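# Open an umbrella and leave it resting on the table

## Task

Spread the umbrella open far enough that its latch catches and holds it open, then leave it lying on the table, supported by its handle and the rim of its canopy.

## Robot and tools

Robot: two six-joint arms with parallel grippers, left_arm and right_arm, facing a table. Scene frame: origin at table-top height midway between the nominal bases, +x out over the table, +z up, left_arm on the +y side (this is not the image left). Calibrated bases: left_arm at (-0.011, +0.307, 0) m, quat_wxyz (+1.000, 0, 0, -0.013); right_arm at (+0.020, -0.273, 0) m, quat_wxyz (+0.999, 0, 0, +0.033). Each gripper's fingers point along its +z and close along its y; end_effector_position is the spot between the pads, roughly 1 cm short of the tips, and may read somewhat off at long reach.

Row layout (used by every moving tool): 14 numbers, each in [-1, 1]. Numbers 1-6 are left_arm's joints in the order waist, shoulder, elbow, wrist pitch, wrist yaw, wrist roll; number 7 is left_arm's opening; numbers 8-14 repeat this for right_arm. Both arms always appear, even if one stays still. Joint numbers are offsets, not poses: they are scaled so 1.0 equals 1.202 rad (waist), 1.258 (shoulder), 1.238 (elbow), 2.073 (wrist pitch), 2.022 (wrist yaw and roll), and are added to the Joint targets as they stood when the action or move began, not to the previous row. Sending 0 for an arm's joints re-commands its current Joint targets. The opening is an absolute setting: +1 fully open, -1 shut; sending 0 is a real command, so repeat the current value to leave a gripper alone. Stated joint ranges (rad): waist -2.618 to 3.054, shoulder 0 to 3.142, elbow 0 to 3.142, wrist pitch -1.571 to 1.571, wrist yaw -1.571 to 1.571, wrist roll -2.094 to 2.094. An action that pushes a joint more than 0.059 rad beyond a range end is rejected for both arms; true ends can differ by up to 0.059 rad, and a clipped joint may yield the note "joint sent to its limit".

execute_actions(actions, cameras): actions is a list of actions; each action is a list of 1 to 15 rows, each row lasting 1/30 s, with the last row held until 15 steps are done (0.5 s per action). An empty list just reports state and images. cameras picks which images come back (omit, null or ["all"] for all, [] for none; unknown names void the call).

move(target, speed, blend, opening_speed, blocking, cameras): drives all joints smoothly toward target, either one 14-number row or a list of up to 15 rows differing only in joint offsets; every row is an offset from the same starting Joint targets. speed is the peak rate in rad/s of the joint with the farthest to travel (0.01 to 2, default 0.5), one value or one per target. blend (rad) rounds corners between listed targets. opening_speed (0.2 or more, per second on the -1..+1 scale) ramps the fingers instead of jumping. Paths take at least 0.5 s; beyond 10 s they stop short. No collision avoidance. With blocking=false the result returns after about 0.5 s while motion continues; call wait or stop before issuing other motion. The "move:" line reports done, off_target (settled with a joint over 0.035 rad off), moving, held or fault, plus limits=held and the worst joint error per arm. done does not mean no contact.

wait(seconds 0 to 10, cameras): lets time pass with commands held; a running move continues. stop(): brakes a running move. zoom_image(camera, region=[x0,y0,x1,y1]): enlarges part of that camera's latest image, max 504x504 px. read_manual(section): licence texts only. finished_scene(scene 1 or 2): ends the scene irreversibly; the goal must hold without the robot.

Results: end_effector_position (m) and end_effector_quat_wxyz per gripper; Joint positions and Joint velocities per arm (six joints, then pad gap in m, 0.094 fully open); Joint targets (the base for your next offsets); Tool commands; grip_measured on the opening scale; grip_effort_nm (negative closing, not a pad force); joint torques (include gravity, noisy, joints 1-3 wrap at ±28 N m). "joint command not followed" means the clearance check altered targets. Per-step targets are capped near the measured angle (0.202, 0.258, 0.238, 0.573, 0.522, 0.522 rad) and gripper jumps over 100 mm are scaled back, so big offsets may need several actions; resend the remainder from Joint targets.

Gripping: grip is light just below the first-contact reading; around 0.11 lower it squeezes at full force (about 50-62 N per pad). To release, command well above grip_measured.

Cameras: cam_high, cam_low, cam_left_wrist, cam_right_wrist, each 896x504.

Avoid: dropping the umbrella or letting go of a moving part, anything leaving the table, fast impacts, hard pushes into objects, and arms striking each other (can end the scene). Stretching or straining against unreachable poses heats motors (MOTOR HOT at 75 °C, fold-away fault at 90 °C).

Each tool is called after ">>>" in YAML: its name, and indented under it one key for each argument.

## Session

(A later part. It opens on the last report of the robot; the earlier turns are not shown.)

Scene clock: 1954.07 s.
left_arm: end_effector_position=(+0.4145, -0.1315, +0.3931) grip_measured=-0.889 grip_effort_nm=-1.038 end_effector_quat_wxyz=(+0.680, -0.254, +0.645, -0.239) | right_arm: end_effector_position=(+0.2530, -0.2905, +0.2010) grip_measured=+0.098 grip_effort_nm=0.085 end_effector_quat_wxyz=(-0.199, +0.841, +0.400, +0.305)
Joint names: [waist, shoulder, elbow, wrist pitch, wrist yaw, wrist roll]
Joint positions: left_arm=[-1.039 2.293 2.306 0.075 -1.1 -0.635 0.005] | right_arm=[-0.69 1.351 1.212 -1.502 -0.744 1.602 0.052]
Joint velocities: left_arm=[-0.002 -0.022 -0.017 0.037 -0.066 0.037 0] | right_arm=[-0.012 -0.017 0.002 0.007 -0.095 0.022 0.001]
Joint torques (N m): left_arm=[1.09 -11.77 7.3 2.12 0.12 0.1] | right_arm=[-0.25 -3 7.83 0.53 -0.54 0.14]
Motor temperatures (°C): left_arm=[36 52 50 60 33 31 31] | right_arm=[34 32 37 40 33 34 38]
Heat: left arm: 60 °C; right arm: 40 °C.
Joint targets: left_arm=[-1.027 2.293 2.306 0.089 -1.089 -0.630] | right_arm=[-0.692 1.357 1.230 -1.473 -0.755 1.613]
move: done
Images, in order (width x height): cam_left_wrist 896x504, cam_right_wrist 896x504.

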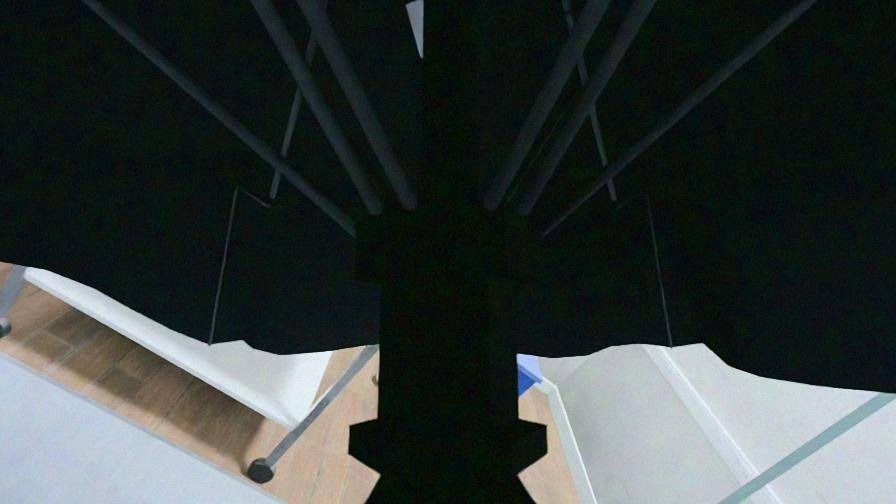

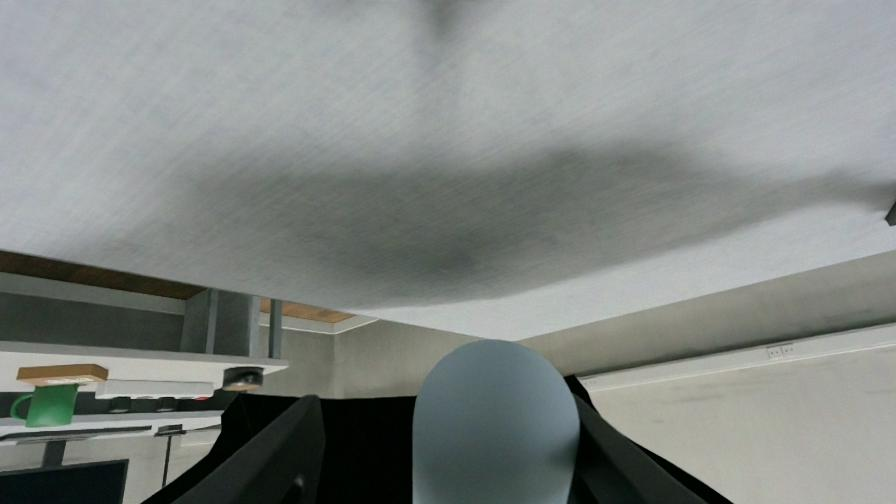

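>>> move:
  target:
    - [0,0,0,0,0,0,-0.95,0,-0.0259,-0.0199,0,0,0,0.5]
    - [0,0,0,0,0,0,-0.95,-0.1414,-0.1932,-0.0234,0,0,0,0.5]
  speed: 0.15
  cameras: ["cam_right_wrist","cam_high"]

Scene clock: 1967.47 s.
left_arm: end_effector_position=(+0.4149, -0.1324, +0.3930) grip_measured=-0.889 grip_effort_nm=-1.038 end_effector_quat_wxyz=(+0.680, -0.251, +0.646, -0.241) | right_arm: end_effector_position=(+0.2336, -0.3156, +0.2392) grip_measured=+0.498 grip_effort_nm=0.076 end_effector_quat_wxyz=(-0.070, +0.853, +0.368, +0.364)
Joint names: [waist, shoulder, elbow, wrist pitch, wrist yaw, wrist roll]
Joint positions: left_arm=[-1.038 2.293 2.306 0.073 -1.093 -0.635 0.005] | right_arm=[-0.857 1.128 1.212 -1.483 -0.744 1.603 0.07]
Joint velocities: left_arm=[0.002 0.002 0.012 0.066 0.022 0.037 0] | right_arm=[-0.012 0.002 -0.002 0.037 0.037 -0.022 -0.001]
Joint torques (N m): left_arm=[1.03 -11.75 7.31 2.14 0.04 0.1] | right_arm=[-0.55 -2.86 5.39 0.75 -0.54 0.12]
Motor temperatures (°C): left_arm=[36 53 49 59 33 31 32] | right_arm=[34 33 37 39 33 34 37]
Heat: left arm: 59 °C; right arm: 39 °C.
Joint targets: left_arm=[-1.027 2.293 2.306 0.089 -1.089 -0.630] | right_arm=[-0.862 1.115 1.201 -1.473 -0.755 1.613]
move: done
Images, in order (width x height): cam_high 896x504, cam_right_wrist 896x504.

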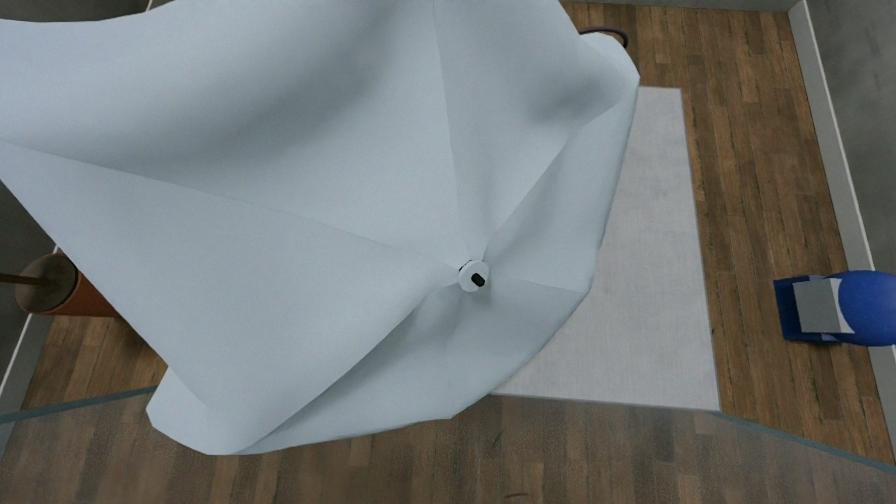

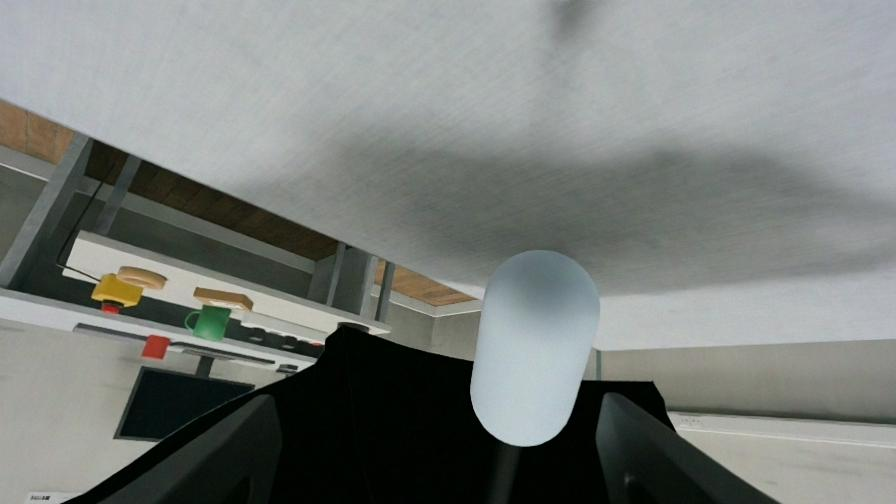

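>>> move:
  target:
    - [0,0,0,0,0,0,-0.95,-0.1414,-0.1669,0,0,0,0,0.5]
    - [0,0,0,0,0,0,-0.95,-0.55,-0.25,0,0,0,0,0.5]
  speed: [0.3,0.6]
  blend: 0.05
  cameras: ["cam_left_wrist","cam_low","cam_right_wrist"]

Scene clock: 1972.53 s.
left_arm: end_effector_position=(+0.4149, -0.1324, +0.3930) grip_measured=-0.889 grip_effort_nm=-1.043 end_effector_quat_wxyz=(+0.680, -0.251, +0.646, -0.241) | right_arm: end_effector_position=(+0.1573, -0.3928, +0.2835) grip_measured=+0.498 grip_effort_nm=0.071 end_effector_quat_wxyz=(+0.199, +0.899, +0.127, +0.369)
Joint names: [waist, shoulder, elbow, wrist pitch, wrist yaw, wrist roll]
Joint positions: left_arm=[-1.038 2.293 2.306 0.073 -1.093 -0.635 0.005] | right_arm=[-1.518 0.811 1.212 -1.48 -0.745 1.605 0.07]
Joint velocities: left_arm=[-0.002 -0.012 0.007 -0.007 0.081 -0.081 0] | right_arm=[0.002 -0.022 -0.002 -0.081 0.022 0.095 -0.001]
Joint torques (N m): left_arm=[1.02 -11.75 7.3 2.14 0.05 0.1] | right_arm=[-0.51 -0.03 4.94 1.2 -0.49 0.11]
Motor temperatures (°C): left_arm=[36 53 49 58 33 31 32] | right_arm=[34 33 36 39 33 34 37]
Heat: left arm: 58 °C; right arm: 39 °C.
Joint targets: left_arm=[-1.027 2.293 2.306 0.089 -1.089 -0.630] | right_arm=[-1.523 0.800 1.201 -1.473 -0.755 1.614]
move: done
Images, in order (width x height): cam_low 896x504, cam_left_wrist 896x504, cam_right_wrist 896x504.

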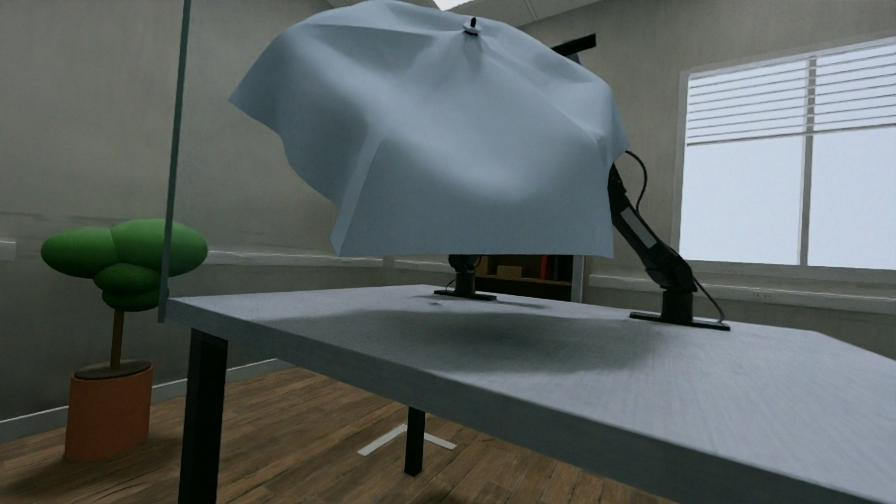

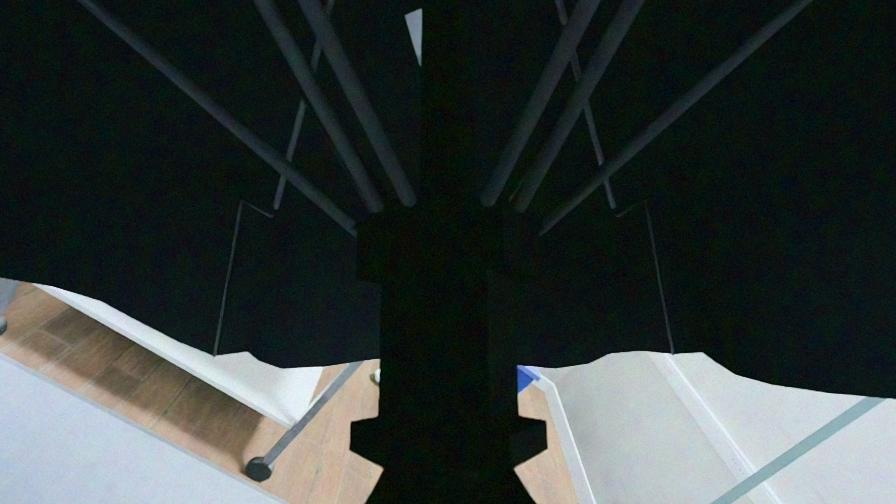

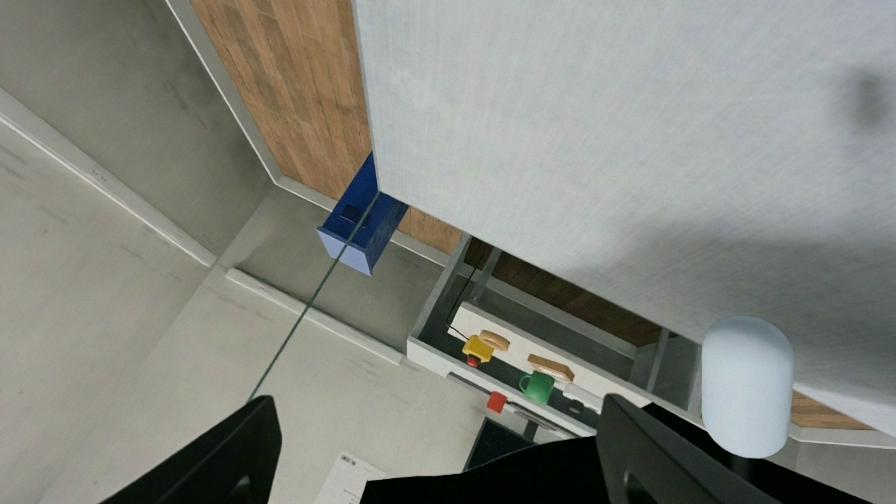

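>>> move:
  target: [0.3562,-0.5973,-0.8212,0.0843,0.5624,-0.0543,-0.95,0,0,0,0,0,0,0.5]
  speed: 0.2

Scene clock: 2068.43 s.
left_arm: end_effector_position=(+0.4073, -0.0066, +0.3537) grip_measured=-0.890 grip_effort_nm=-1.038 end_effector_quat_wxyz=(+0.517, -0.026, +0.732, -0.442) | right_arm: end_effector_position=(+0.1573, -0.3928, +0.2835) grip_measured=+0.498 grip_effort_nm=0.076 end_effector_quat_wxyz=(+0.199, +0.899, +0.127, +0.369)
Joint names: [waist, shoulder, elbow, wrist pitch, wrist yaw, wrist roll]
Joint positions: left_arm=[-0.604 1.581 1.298 0.21 0.042 -0.74 0.005] | right_arm=[-1.518 0.811 1.212 -1.48 -0.745 1.605 0.07]
Joint velocities: left_arm=[0.007 -0.002 -0.007 0.022 0.007 -0.007 0] | right_arm=[-0.022 -0.027 0.012 0.022 0.081 0.022 -0.001]
Joint torques (N m): left_arm=[0.55 -9.92 7.17 3.03 0.04 0.05] | right_arm=[-0.54 -0.02 4.97 1.22 -0.5 0.1]
Motor temperatures (°C): left_arm=[35 53 48 55 32 31 33] | right_arm=[34 32 35 39 33 34 35]
Heat: left arm: 55 °C; right arm: 39 °C.
Joint targets: left_arm=[-0.598 1.542 1.289 0.264 0.048 -0.740] | right_arm=[-1.523 0.800 1.201 -1.473 -0.755 1.613]
move: off_target (left_arm); left_arm: the wrist pitch is farthest, 0.054 rad from its target

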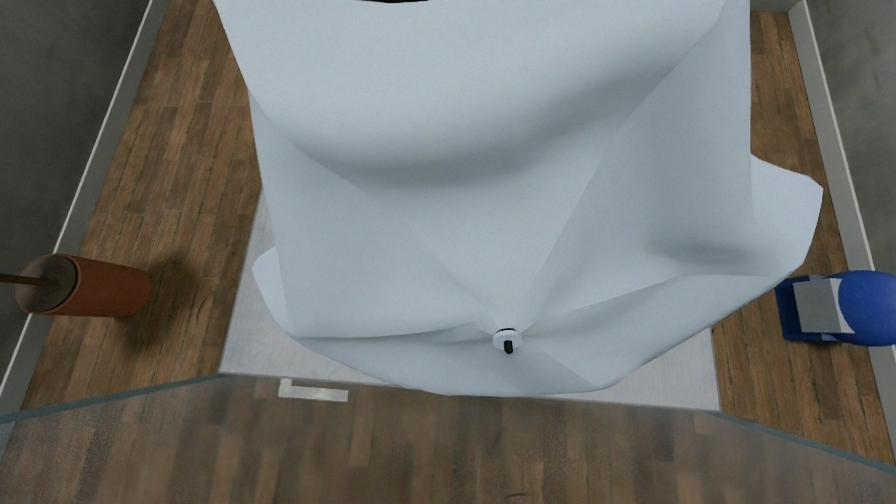

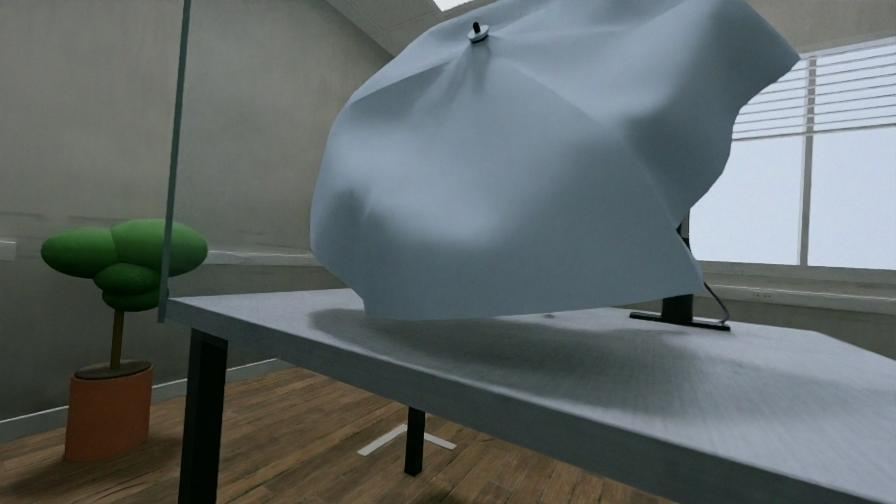

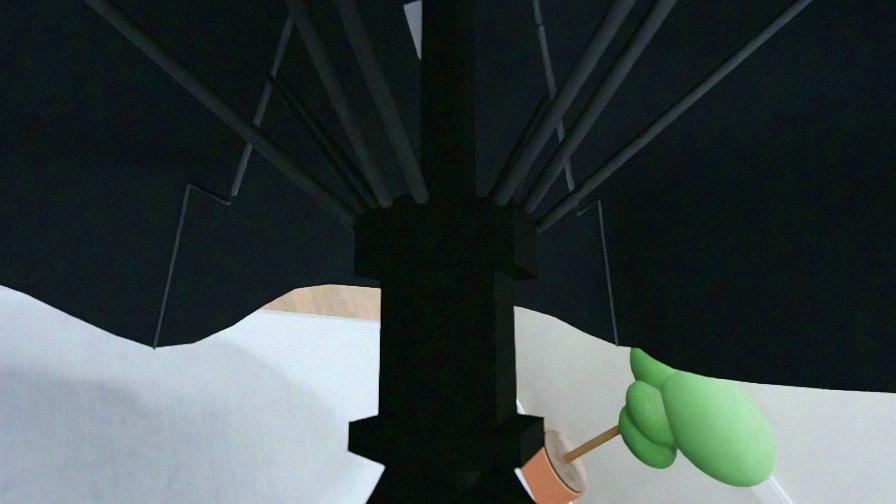

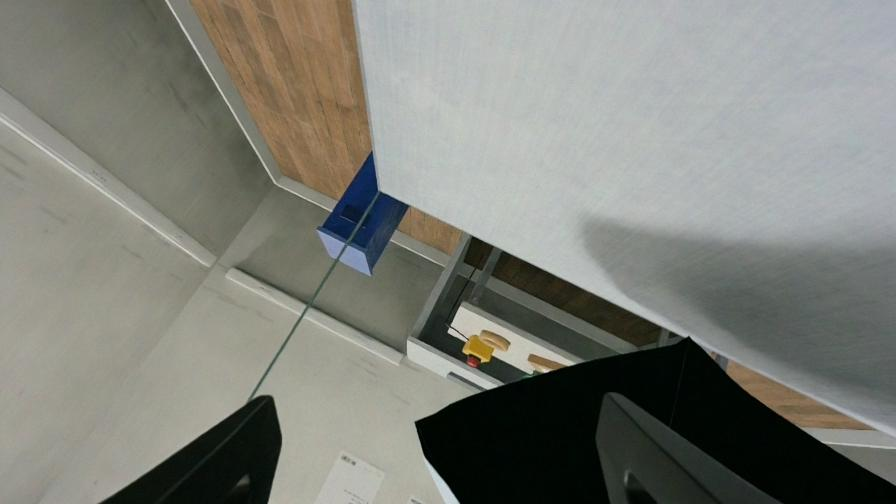

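>>> execute_actions:
  actions: []

Scene clock: 2087.67 s.
left_arm: end_effector_position=(+0.4073, -0.0067, +0.3539) grip_measured=-0.890 grip_effort_nm=-1.038 end_effector_quat_wxyz=(+0.517, -0.026, +0.732, -0.443) | right_arm: end_effector_position=(+0.1573, -0.3928, +0.2835) grip_measured=+0.498 grip_effort_nm=0.076 end_effector_quat_wxyz=(+0.199, +0.899, +0.127, +0.369)
Joint names: [waist, shoulder, elbow, wrist pitch, wrist yaw, wrist roll]
Joint positions: left_arm=[-0.604 1.581 1.298 0.21 0.042 -0.74 0.005] | right_arm=[-1.518 0.811 1.212 -1.48 -0.745 1.605 0.07]
Joint velocities: left_arm=[-0.002 0.002 0.022 -0.037 0.022 -0.066 -0.001] | right_arm=[0.017 -0.027 0.012 -0.037 -0.037 -0.081 0]
Joint torques (N m): left_arm=[0.55 -9.92 7.19 3.02 0.04 0.04] | right_arm=[-0.54 -0.02 4.94 1.21 -0.49 0.1]
Motor temperatures (°C): left_arm=[35 49 49 58 32 31 33] | right_arm=[34 32 35 39 33 34 35]
Heat: left arm: 58 °C; right arm: 39 °C.
Joint targets: left_arm=[-0.598 1.542 1.289 0.264 0.048 -0.740] | right_arm=[-1.523 0.800 1.201 -1.473 -0.755 1.613]
Tool commands: left_gripper/opening=-0.95 right_gripper/opening=+0.5

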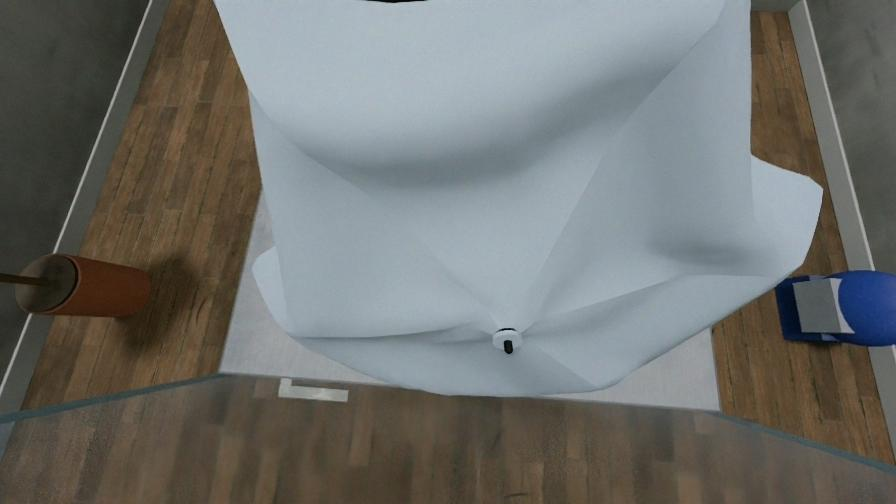

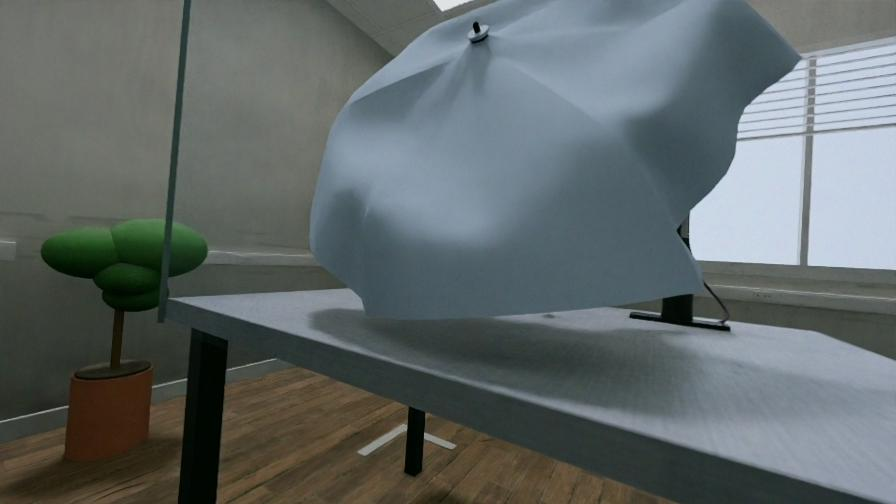

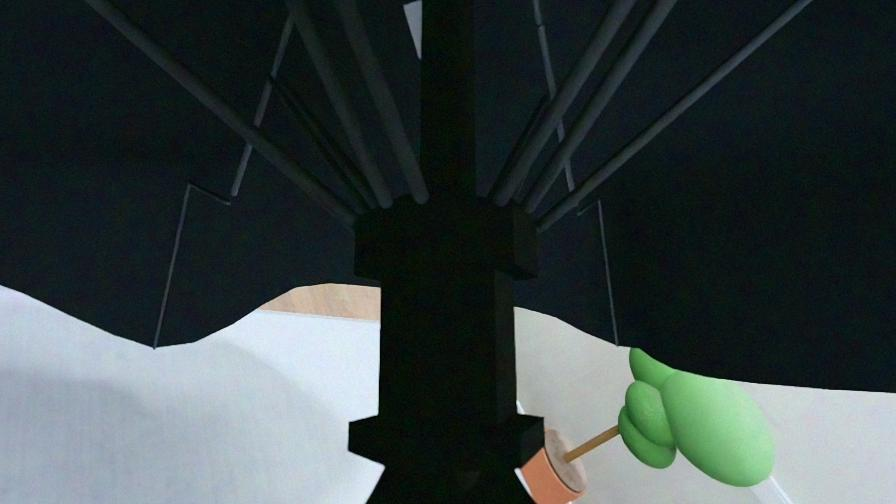

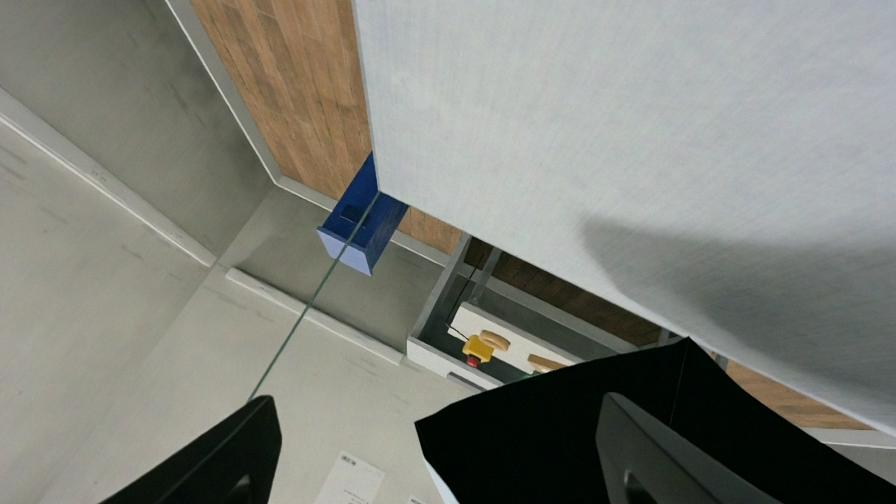

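>>> zoom_image:
  camera: "cam_left_wrist"
  region: [0, 0, 448, 400]

>>> zoom_image:
  camera: "cam_left_wrist"
  region: [440, 0, 888, 400]

Scaled by 1.125 from the camera's 896x504 image, which has a finer 1280x720 frame.

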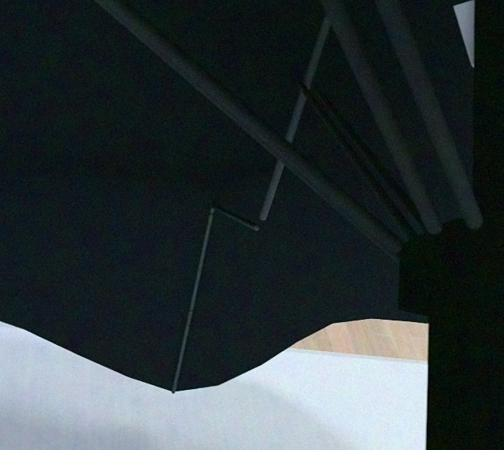

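Scaled by 1.125 from the camera's 896x504 image, which has a finer 1280x720 frame.

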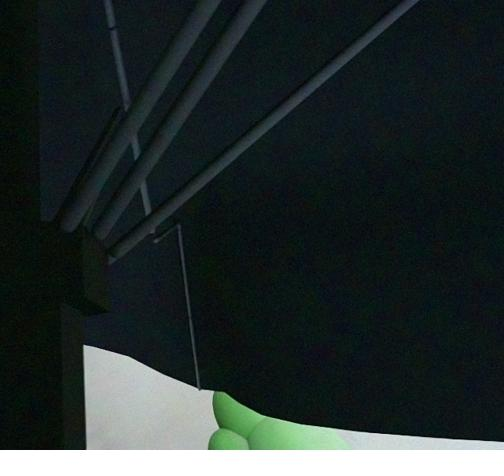

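>>> move:
  target: [0.211, 0.181, 0.392, -0.127, 0.127, -0.029, -0.95, 0, 0, 0, 0, 0, 0, 0.5]
  speed: 0.2
  cameras: ["cam_low", "cam_left_wrist"]

Scene clock: 2210.47 s.
left_arm: end_effector_position=(+0.4755, +0.0434, +0.4064) grip_measured=-0.890 grip_effort_nm=-1.038 end_effector_quat_wxyz=(+0.466, -0.047, +0.741, -0.481) | right_arm: end_effector_position=(+0.1573, -0.3928, +0.2835) grip_measured=+0.498 grip_effort_nm=0.081 end_effector_quat_wxyz=(+0.199, +0.899, +0.127, +0.369)
Joint names: [waist, shoulder, elbow, wrist pitch, wrist yaw, wrist roll]
Joint positions: left_arm=[-0.361 1.751 1.727 -0.087 0.35 -0.827 0.005] | right_arm=[-1.518 0.811 1.212 -1.48 -0.745 1.605 0.07]
Joint velocities: left_arm=[-0.002 -0.002 -0.017 0.007 0.066 -0.022 0.001] | right_arm=[0.002 -0.002 -0.012 -0.051 -0.125 -0.066 -0.001]
Joint torques (N m): left_arm=[1.44 -6.78 11.67 3.32 -0.42 0.36] | right_arm=[-0.55 -0.01 4.92 1.21 -0.49 0.11]
Motor temperatures (°C): left_arm=[35 47 49 64 32 31 34] | right_arm=[34 32 35 39 33 34 34]
Heat: left arm: 64 °C; right arm: 39 °C.
Joint targets: left_arm=[-0.345 1.770 1.774 0.001 0.305 -0.799] | right_arm=[-1.523 0.800 1.201 -1.473 -0.755 1.613]
move: off_target (left_arm); left_arm: the wrist pitch is farthest, 0.088 rad from its target
Images, in order (width x height): cam_low 896x504, cam_left_wrist 896x504.

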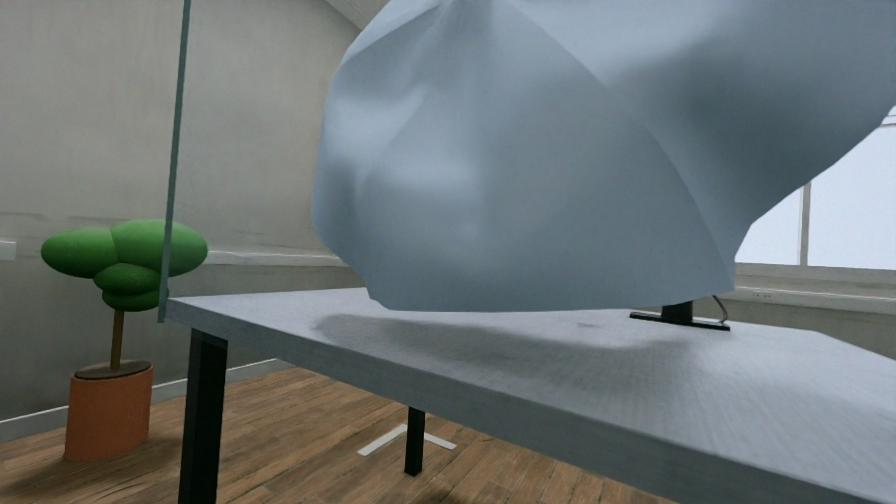

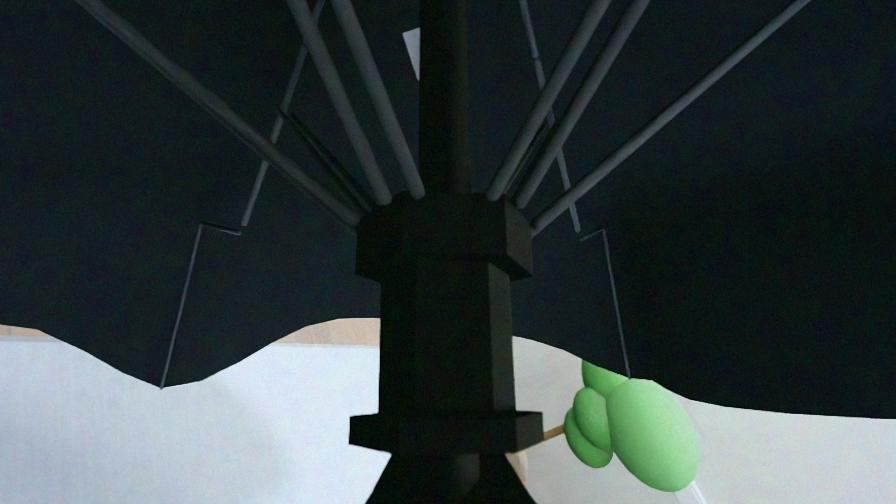

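>>> move:
  target: [0.027, 0.101, 0.1236, -0.0043, -0.0143, 0.0104, -0.95, 1.0, 0.0795, -0.1624, -0.013, 0.3734, -0.2587, 0.8]
  speed: 0.5
  cameras: ["cam_high"]

Scene clock: 2284.00 s.
left_arm: end_effector_position=(+0.4913, +0.0347, +0.4141) grip_measured=-0.887 grip_effort_nm=-1.033 end_effector_quat_wxyz=(+0.441, -0.060, +0.745, -0.497) | right_arm: end_effector_position=(+0.1598, -0.3058, +0.1711) grip_measured=+0.798 grip_effort_nm=0.081 end_effector_quat_wxyz=(+0.092, +0.626, +0.773, +0.051)
Joint names: [waist, shoulder, elbow, wrist pitch, wrist yaw, wrist roll]
Joint positions: left_arm=[-0.356 1.846 1.892 -0.173 0.381 -0.878 0.005] | right_arm=[-0.327 0.898 1.019 -1.481 -0.019 1.103 0.084]
Joint velocities: left_arm=[0.002 0.007 0.002 -0.007 -0.051 0.051 0] | right_arm=[-0.007 -0.012 -0.032 -0.081 0.051 -0.037 0]
Joint torques (N m): left_arm=[3.78 -5.16 10.52 4.14 -1.02 1.18] | right_arm=[0.55 -0.14 4.75 0.58 0.2 -0.1]
Motor temperatures (°C): left_arm=[35 46 50 69 32 32 34] | right_arm=[34 32 35 38 33 34 34]
Heat: left arm: 69 °C; right arm: 38 °C.
Joint targets: left_arm=[-0.313 1.897 1.927 -0.008 0.276 -0.778] | right_arm=[-0.321 0.900 1.000 -1.500 0.000 1.090]
move: off_target (left_arm); left_arm: the wrist pitch is farthest, 0.165 rad from its target
Images, in order (width x height): cam_high 896x504.

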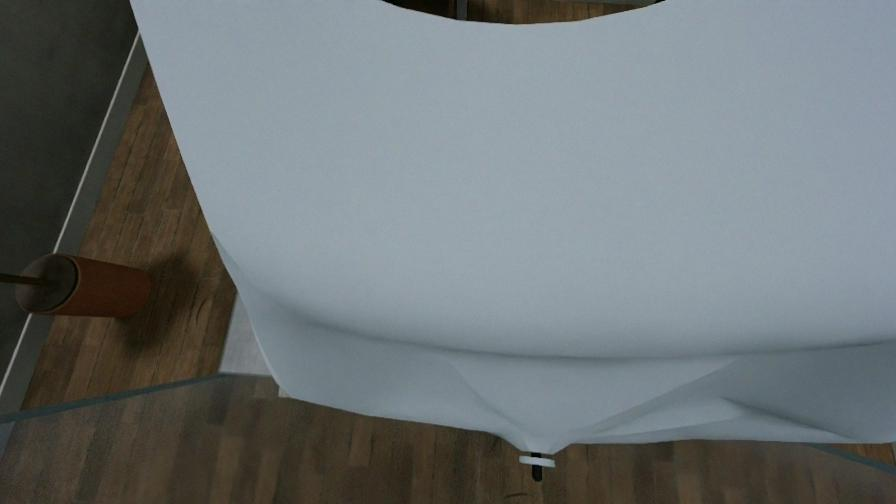

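>>> move:
  target: [-0.0607, -0.1153, -0.2552, 0.0762, 0.0109, -0.0109, -0.95, 0, 0, 0, 0, 0, 0, 0.8]
  speed: 0.2
  cameras: ["cam_high", "cam_right_wrist"]

Scene clock: 2313.50 s.
left_arm: end_effector_position=(+0.4815, +0.0256, +0.3663) grip_measured=-0.887 grip_effort_nm=-1.038 end_effector_quat_wxyz=(+0.452, -0.046, +0.745, -0.488) | right_arm: end_effector_position=(+0.1596, -0.3059, +0.1711) grip_measured=+0.798 grip_effort_nm=0.071 end_effector_quat_wxyz=(+0.092, +0.626, +0.773, +0.051)
Joint names: [waist, shoulder, elbow, wrist pitch, wrist yaw, wrist roll]
Joint positions: left_arm=[-0.388 1.785 1.619 0.044 0.346 -0.843 0.005] | right_arm=[-0.327 0.898 1.019 -1.481 -0.018 1.103 0.084]
Joint velocities: left_arm=[-0.007 -0.017 0.002 -0.051 0.037 -0.081 0] | right_arm=[0.007 0.017 -0.017 -0.007 -0.037 0.066 0]
Joint torques (N m): left_arm=[0.21 -11.07 7.28 3.52 -0.45 0.53] | right_arm=[0.57 -0.13 4.83 0.59 0.22 -0.11]
Motor temperatures (°C): left_arm=[35 44 51 76 33 33 34] | right_arm=[34 32 34 37 33 34 34]
Heat: left arm: 76 °C; right arm: 37 °C. Fold the left arm in close to its base, or ease its load, before you think long.
Joint targets: left_arm=[-0.386 1.752 1.611 0.150 0.298 -0.800] | right_arm=[-0.321 0.900 1.000 -1.500 0.000 1.091]
MOTOR HOT: the wrist pitch of the left arm reports 76 °C; the controller's stop level is 90 °C. To cool a motor, set the load down, stop pushing, or move to a pose that needs little force.
move: off_target (left_arm); left_arm: the wrist pitch is farthest, 0.106 rad from its target
Images, in order (width x height): cam_high 896x504, cam_right_wrist 896x504.

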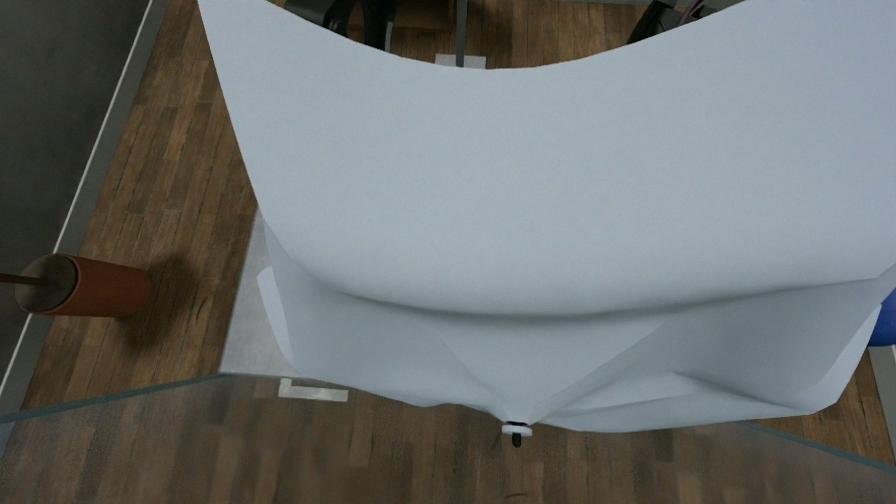

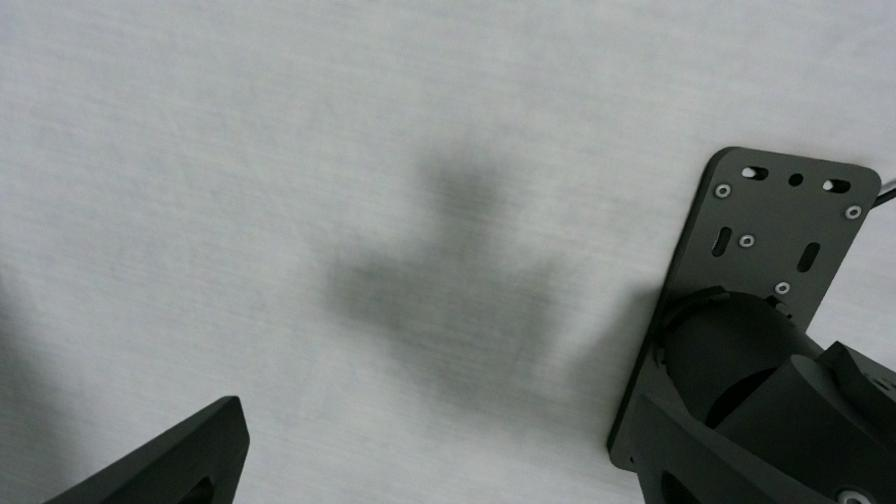

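>>> move:
  target: [-0.1855, -0.0811, -0.7221, 0.4674, -0.1078, 0.0786, -0.95, 0, 0, 0, 0, 0, 0, 0.8]
  speed: 0.35
  cameras: ["cam_low", "cam_left_wrist"]

Scene clock: 2333.70 s.
left_arm: end_effector_position=(+0.3734, +0.0087, +0.2451) grip_measured=-0.890 grip_effort_nm=-1.033 end_effector_quat_wxyz=(+0.582, +0.026, +0.663, -0.470) | right_arm: end_effector_position=(+0.1595, -0.3059, +0.1711) grip_measured=+0.798 grip_effort_nm=0.076 end_effector_quat_wxyz=(+0.092, +0.626, +0.773, +0.051)
Joint names: [waist, shoulder, elbow, wrist pitch, wrist yaw, wrist roll]
Joint positions: left_arm=[-0.603 1.683 0.727 1.075 0.09 -0.652 0.005] | right_arm=[-0.327 0.898 1.019 -1.482 -0.018 1.102 0.084]
Joint velocities: left_arm=[0.002 -0.007 0.007 0.007 0.022 0.007 -0.001] | right_arm=[0.022 0.007 0.007 0.037 0.037 0.007 -0.001]
Joint torques (N m): left_arm=[-0.5 -8.99 5.65 2.84 -0.11 0.16] | right_arm=[0.53 -0.1 4.79 0.59 0.19 -0.11]
Motor temperatures (°C): left_arm=[35 47 49 77 33 32 34] | right_arm=[34 32 34 36 33 34 34]
Heat: left arm: 77 °C; right arm: 36 °C. Fold the left arm in close to its base, or ease its load, before you think long.
Joint targets: left_arm=[-0.609 1.650 0.718 1.119 0.080 -0.641] | right_arm=[-0.321 0.900 1.000 -1.500 0.000 1.090]
MOTOR HOT: still on. The wrist pitch of the left arm reports 77 °C.
move: off_target (left_arm); left_arm: the wrist pitch is farthest, 0.044 rad from its target
Images, in order (width x height): cam_low 896x504, cam_left_wrist 896x504.

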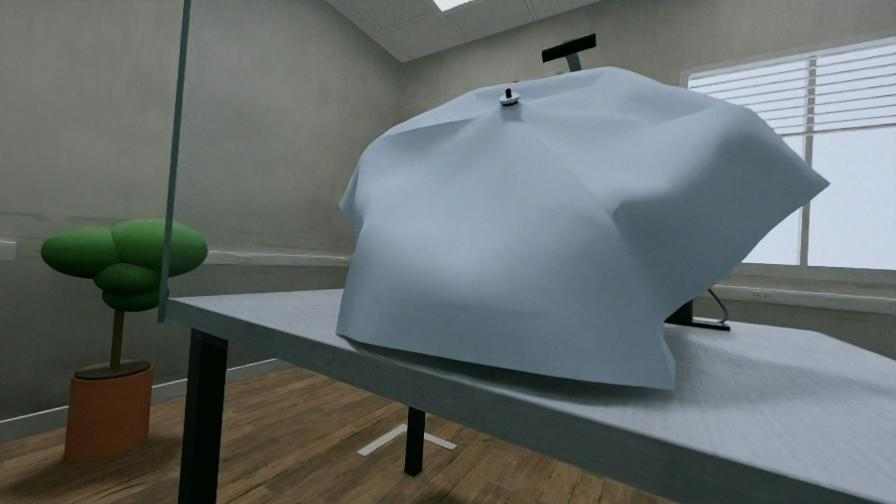

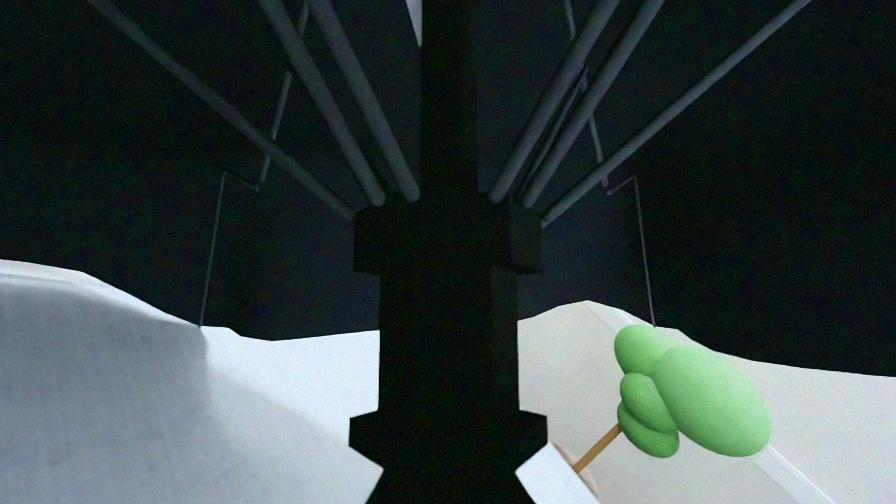

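>>> move:
  target: [0, 0.03, 0, -0.035, 0, 0, -0.95, 0, 0, 0, 0, 0, 0, 0.8]
  speed: 0.1
  cameras: ["cam_low"]

Scene clock: 2336.20 s.
left_arm: end_effector_position=(+0.3738, +0.0087, +0.2424) grip_measured=-0.890 grip_effort_nm=-1.038 end_effector_quat_wxyz=(+0.580, +0.027, +0.667, -0.467) | right_arm: end_effector_position=(+0.1595, -0.3059, +0.1711) grip_measured=+0.798 grip_effort_nm=0.076 end_effector_quat_wxyz=(+0.092, +0.626, +0.773, +0.051)
Joint names: [waist, shoulder, elbow, wrist pitch, wrist yaw, wrist roll]
Joint positions: left_arm=[-0.603 1.683 0.727 1.064 0.089 -0.647 0.005] | right_arm=[-0.327 0.898 1.019 -1.482 -0.018 1.102 0.084]
Joint velocities: left_arm=[-0.012 0.012 0.012 -0.066 0.022 -0.022 0] | right_arm=[-0.002 0.002 -0.012 0.066 0.007 -0.051 -0.001]
Joint torques (N m): left_arm=[-0.49 -6.13 5.67 2.2 -0.11 0.11] | right_arm=[0.58 -0.1 4.81 0.59 0.21 -0.11]
Motor temperatures (°C): left_arm=[35 47 49 77 33 32 34] | right_arm=[34 32 34 36 33 34 34]
Heat: left arm: 77 °C; right arm: 36 °C. Fold the left arm in close to its base, or ease its load, before you think long.
Joint targets: left_arm=[-0.609 1.687 0.718 1.046 0.080 -0.641] | right_arm=[-0.321 0.900 1.000 -1.500 0.000 1.090]
MOTOR HOT: still on. The wrist pitch of the left arm reports 77 °C.
move: done
Images, in order (width x height): cam_low 896x504.

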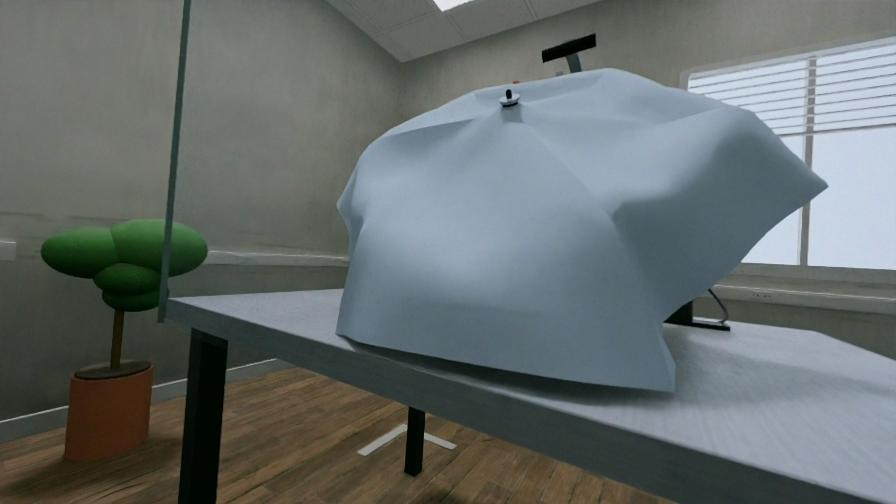

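>>> move:
  target: [0, 0.035, 0, -0.04, 0, 0, -0.95, 0, 0, 0, 0, 0, 0, 0.8]
  speed: 0.1
  cameras: ["cam_low"]

Scene clock: 2338.13 s.
left_arm: end_effector_position=(+0.3758, +0.0077, +0.2322) grip_measured=-0.890 grip_effort_nm=-1.038 end_effector_quat_wxyz=(+0.575, +0.028, +0.677, -0.458) | right_arm: end_effector_position=(+0.1595, -0.3059, +0.1711) grip_measured=+0.798 grip_effort_nm=0.081 end_effector_quat_wxyz=(+0.092, +0.626, +0.773, +0.051)
Joint names: [waist, shoulder, elbow, wrist pitch, wrist yaw, wrist roll]
Joint positions: left_arm=[-0.603 1.699 0.727 1.054 0.086 -0.639 0.005] | right_arm=[-0.327 0.898 1.019 -1.482 -0.018 1.102 0.084]
Joint velocities: left_arm=[-0.007 -0.007 -0.012 -0.051 0.022 0.022 -0.001] | right_arm=[-0.022 -0.002 0.002 -0.066 -0.037 -0.051 0.001]
Joint torques (N m): left_arm=[-0.49 -4.29 5.6 1.47 -0.09 0.01] | right_arm=[0.57 -0.1 4.78 0.59 0.19 -0.1]
Motor temperatures (°C): left_arm=[35 47 49 76 33 32 34] | right_arm=[34 32 34 36 33 34 34]
Heat: left arm: 76 °C; right arm: 36 °C. Fold the left arm in close to its base, or ease its load, before you think long.
Joint targets: left_arm=[-0.609 1.731 0.718 0.963 0.080 -0.641] | right_arm=[-0.321 0.900 1.000 -1.500 0.000 1.090]
MOTOR HOT: still on. The wrist pitch of the left arm reports 76 °C.
move: off_target (left_arm); left_arm: the wrist pitch is farthest, 0.091 rad from its target
Images, in order (width x height): cam_low 896x504.

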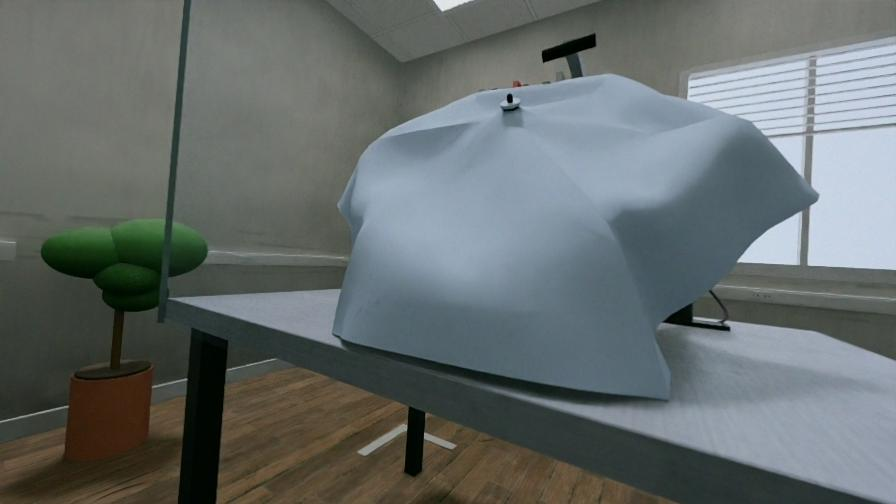

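>>> move:
  target: [0, 0, 0, 0.025, 0, 0, -0.95, 0, 0, 0, 0, 0, 0, 0.8]
  speed: 0.1
  cameras: ["cam_left_wrist"]

>>> zoom_image:
  camera: "cam_left_wrist"
  region: [300, 240, 600, 504]

Scene clock: 2371.87 s.
left_arm: end_effector_position=(+0.3761, +0.0075, +0.2329) grip_measured=-0.890 grip_effort_nm=-1.038 end_effector_quat_wxyz=(+0.577, +0.028, +0.674, -0.460) | right_arm: end_effector_position=(+0.1595, -0.3059, +0.1711) grip_measured=+0.798 grip_effort_nm=0.081 end_effector_quat_wxyz=(+0.092, +0.626, +0.773, +0.051)
Joint names: [waist, shoulder, elbow, wrist pitch, wrist yaw, wrist roll]
Joint positions: left_arm=[-0.603 1.704 0.727 1.067 0.086 -0.639 0.005] | right_arm=[-0.327 0.898 1.019 -1.482 -0.018 1.102 0.084]
Joint velocities: left_arm=[-0.007 0.002 0.002 0.007 -0.007 -0.095 0] | right_arm=[0.002 -0.007 -0.002 -0.022 0.022 -0.037 -0.001]
Joint torques (N m): left_arm=[-0.5 -4.67 5.57 1.87 -0.09 0.02] | right_arm=[0.55 -0.06 4.78 0.58 0.2 -0.11]
Motor temperatures (°C): left_arm=[35 43 47 64 32 32 34] | right_arm=[34 32 34 35 33 34 34]
Heat: left arm: 64 °C; right arm: 35 °C.
Joint targets: left_arm=[-0.609 1.731 0.718 1.015 0.080 -0.641] | right_arm=[-0.321 0.900 1.000 -1.500 0.000 1.090]
MOTOR HOT: cleared for the motors of the left arm.
move: off_target (left_arm); left_arm: the wrist pitch is farthest, 0.052 rad from its target
Images, in order (width x height): cam_left_wrist 896x504.

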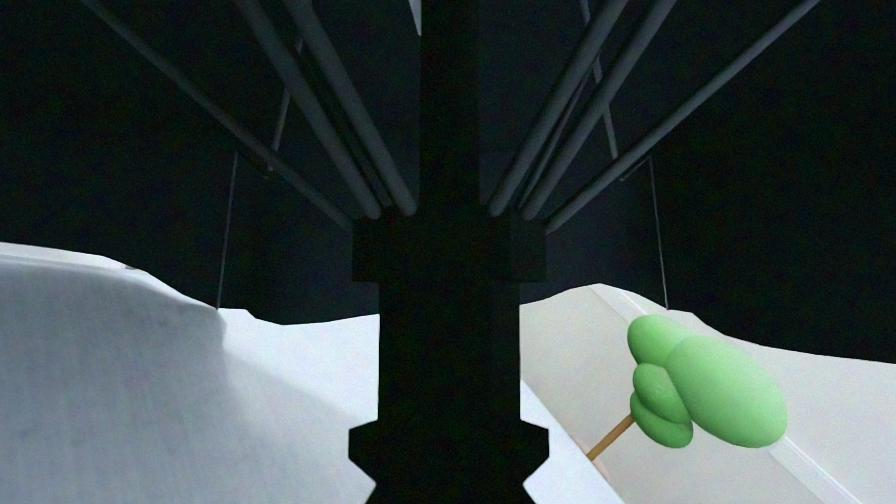

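Scaled by 1.680 from the camera's 896x504 image, which has a finer 1280x720 frame.

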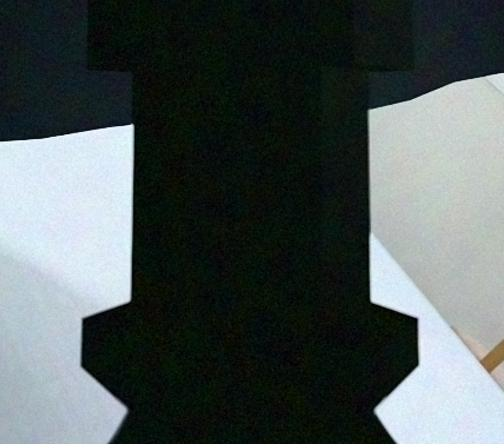

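>>> move:
  target: [0, 0, 0, 0, 0, 0, -0.95, 1.0, 0, 0, 0, 0, 0.2028, 1.0]
  speed: 0.7
  cameras: []

Scene clock: 2427.80 s.
left_arm: end_effector_position=(+0.3761, +0.0075, +0.2330) grip_measured=-0.890 grip_effort_nm=-1.043 end_effector_quat_wxyz=(+0.577, +0.028, +0.674, -0.460) | right_arm: end_effector_position=(+0.1017, -0.1555, +0.1711) grip_measured=+0.998 grip_effort_nm=0.081 end_effector_quat_wxyz=(+0.030, +0.269, +0.958, +0.100)
Joint names: [waist, shoulder, elbow, wrist pitch, wrist yaw, wrist roll]
Joint positions: left_arm=[-0.603 1.704 0.727 1.067 0.086 -0.639 0.005] | right_arm=[0.875 0.898 1.019 -1.482 -0.013 1.49 0.094]
Joint velocities: left_arm=[-0.002 -0.012 -0.007 -0.051 -0.037 -0.007 0] | right_arm=[0.007 -0.007 -0.012 -0.051 -0.022 0.037 0.001]
Joint torques (N m): left_arm=[-0.49 -4.7 5.59 1.86 -0.09 0.02] | right_arm=[0.54 -0.08 4.77 0.57 0.14 0.12]
Motor temperatures (°C): left_arm=[34 42 46 61 32 32 35] | right_arm=[34 32 34 35 33 34 34]
Heat: left arm: 61 °C; right arm: 35 °C.
Joint targets: left_arm=[-0.609 1.731 0.718 1.015 0.080 -0.641] | right_arm=[0.881 0.900 1.000 -1.500 0.000 1.501]
move: off_target (left_arm); left_arm: the wrist pitch is farthest, 0.052 rad from its target
No camera images: "cameras" was empty.

>>> execute_actions:
  actions: []
  cameras: []

Scene clock: 2442.87 s.
left_arm: end_effector_position=(+0.3761, +0.0075, +0.2330) grip_measured=-0.890 grip_effort_nm=-1.033 end_effector_quat_wxyz=(+0.577, +0.028, +0.674, -0.460) | right_arm: end_effector_position=(+0.1017, -0.1555, +0.1711) grip_measured=+0.998 grip_effort_nm=0.076 end_effector_quat_wxyz=(+0.030, +0.269, +0.957, +0.100)
Joint names: [waist, shoulder, elbow, wrist pitch, wrist yaw, wrist roll]
Joint positions: left_arm=[-0.603 1.704 0.727 1.067 0.086 -0.639 0.005] | right_arm=[0.875 0.898 1.019 -1.482 -0.013 1.491 0.094]
Joint velocities: left_arm=[-0.002 0.007 0.002 -0.022 -0.037 -0.066 0] | right_arm=[0.007 -0.012 0.002 0.007 -0.007 -0.095 0]
Joint torques (N m): left_arm=[-0.47 -4.67 5.56 1.86 -0.09 0.02] | right_arm=[0.57 -0.09 4.82 0.59 0.15 0.11]
Motor temperatures (°C): left_arm=[34 42 46 60 32 32 35] | right_arm=[34 32 34 35 33 34 34]
Heat: left arm: 60 °C; right arm: 35 °C.
Joint targets: left_arm=[-0.609 1.731 0.718 1.015 0.080 -0.641] | right_arm=[0.881 0.900 1.000 -1.500 0.000 1.500]
Tool commands: left_gripper/opening=-0.95 right_gripper/opening=+1.0
No camera images: "cameras" was empty.

>>> move:
  target: [0.114, -0.186, 0.412, -0.323, 0.0213, -0.0598, -0.95, 0.615, 0, 0, 0, 0, 0, 1.0]
  speed: 0.4
  cameras: []

Scene clock: 2449.40 s.
left_arm: end_effector_position=(+0.4216, +0.0421, +0.3488) grip_measured=-0.890 grip_effort_nm=-1.033 end_effector_quat_wxyz=(+0.531, -0.048, +0.717, -0.449) | right_arm: end_effector_position=(+0.0014, -0.1313, +0.1711) grip_measured=+0.998 grip_effort_nm=0.085 end_effector_quat_wxyz=(-0.008, -0.095, +0.990, +0.104)
Joint names: [waist, shoulder, elbow, wrist pitch, wrist yaw, wrist roll]
Joint positions: left_arm=[-0.48 1.528 1.186 0.309 0.129 -0.765 0.005] | right_arm=[1.615 0.898 1.019 -1.482 -0.012 1.492 0.094]
Joint velocities: left_arm=[-0.007 0.002 -0.007 0.051 0.037 -0.081 0] | right_arm=[-0.007 0.007 -0.002 -0.022 0.007 -0.066 0]
Joint torques (N m): left_arm=[0.76 -8.75 11.29 2.84 -0.07 0.07] | right_arm=[0.55 -0.09 4.85 0.59 0.14 0.11]
Motor temperatures (°C): left_arm=[34 42 47 60 32 32 35] | right_arm=[34 32 34 34 33 34 34]
Heat: left arm: 60 °C; right arm: 34 °C.
Joint targets: left_arm=[-0.472 1.497 1.227 0.346 0.123 -0.762] | right_arm=[1.620 0.900 1.000 -1.500 0.000 1.501]
move: off_target (left_arm); left_arm: the elbow is farthest, 0.042 rad from its target
No camera images: "cameras" was empty.


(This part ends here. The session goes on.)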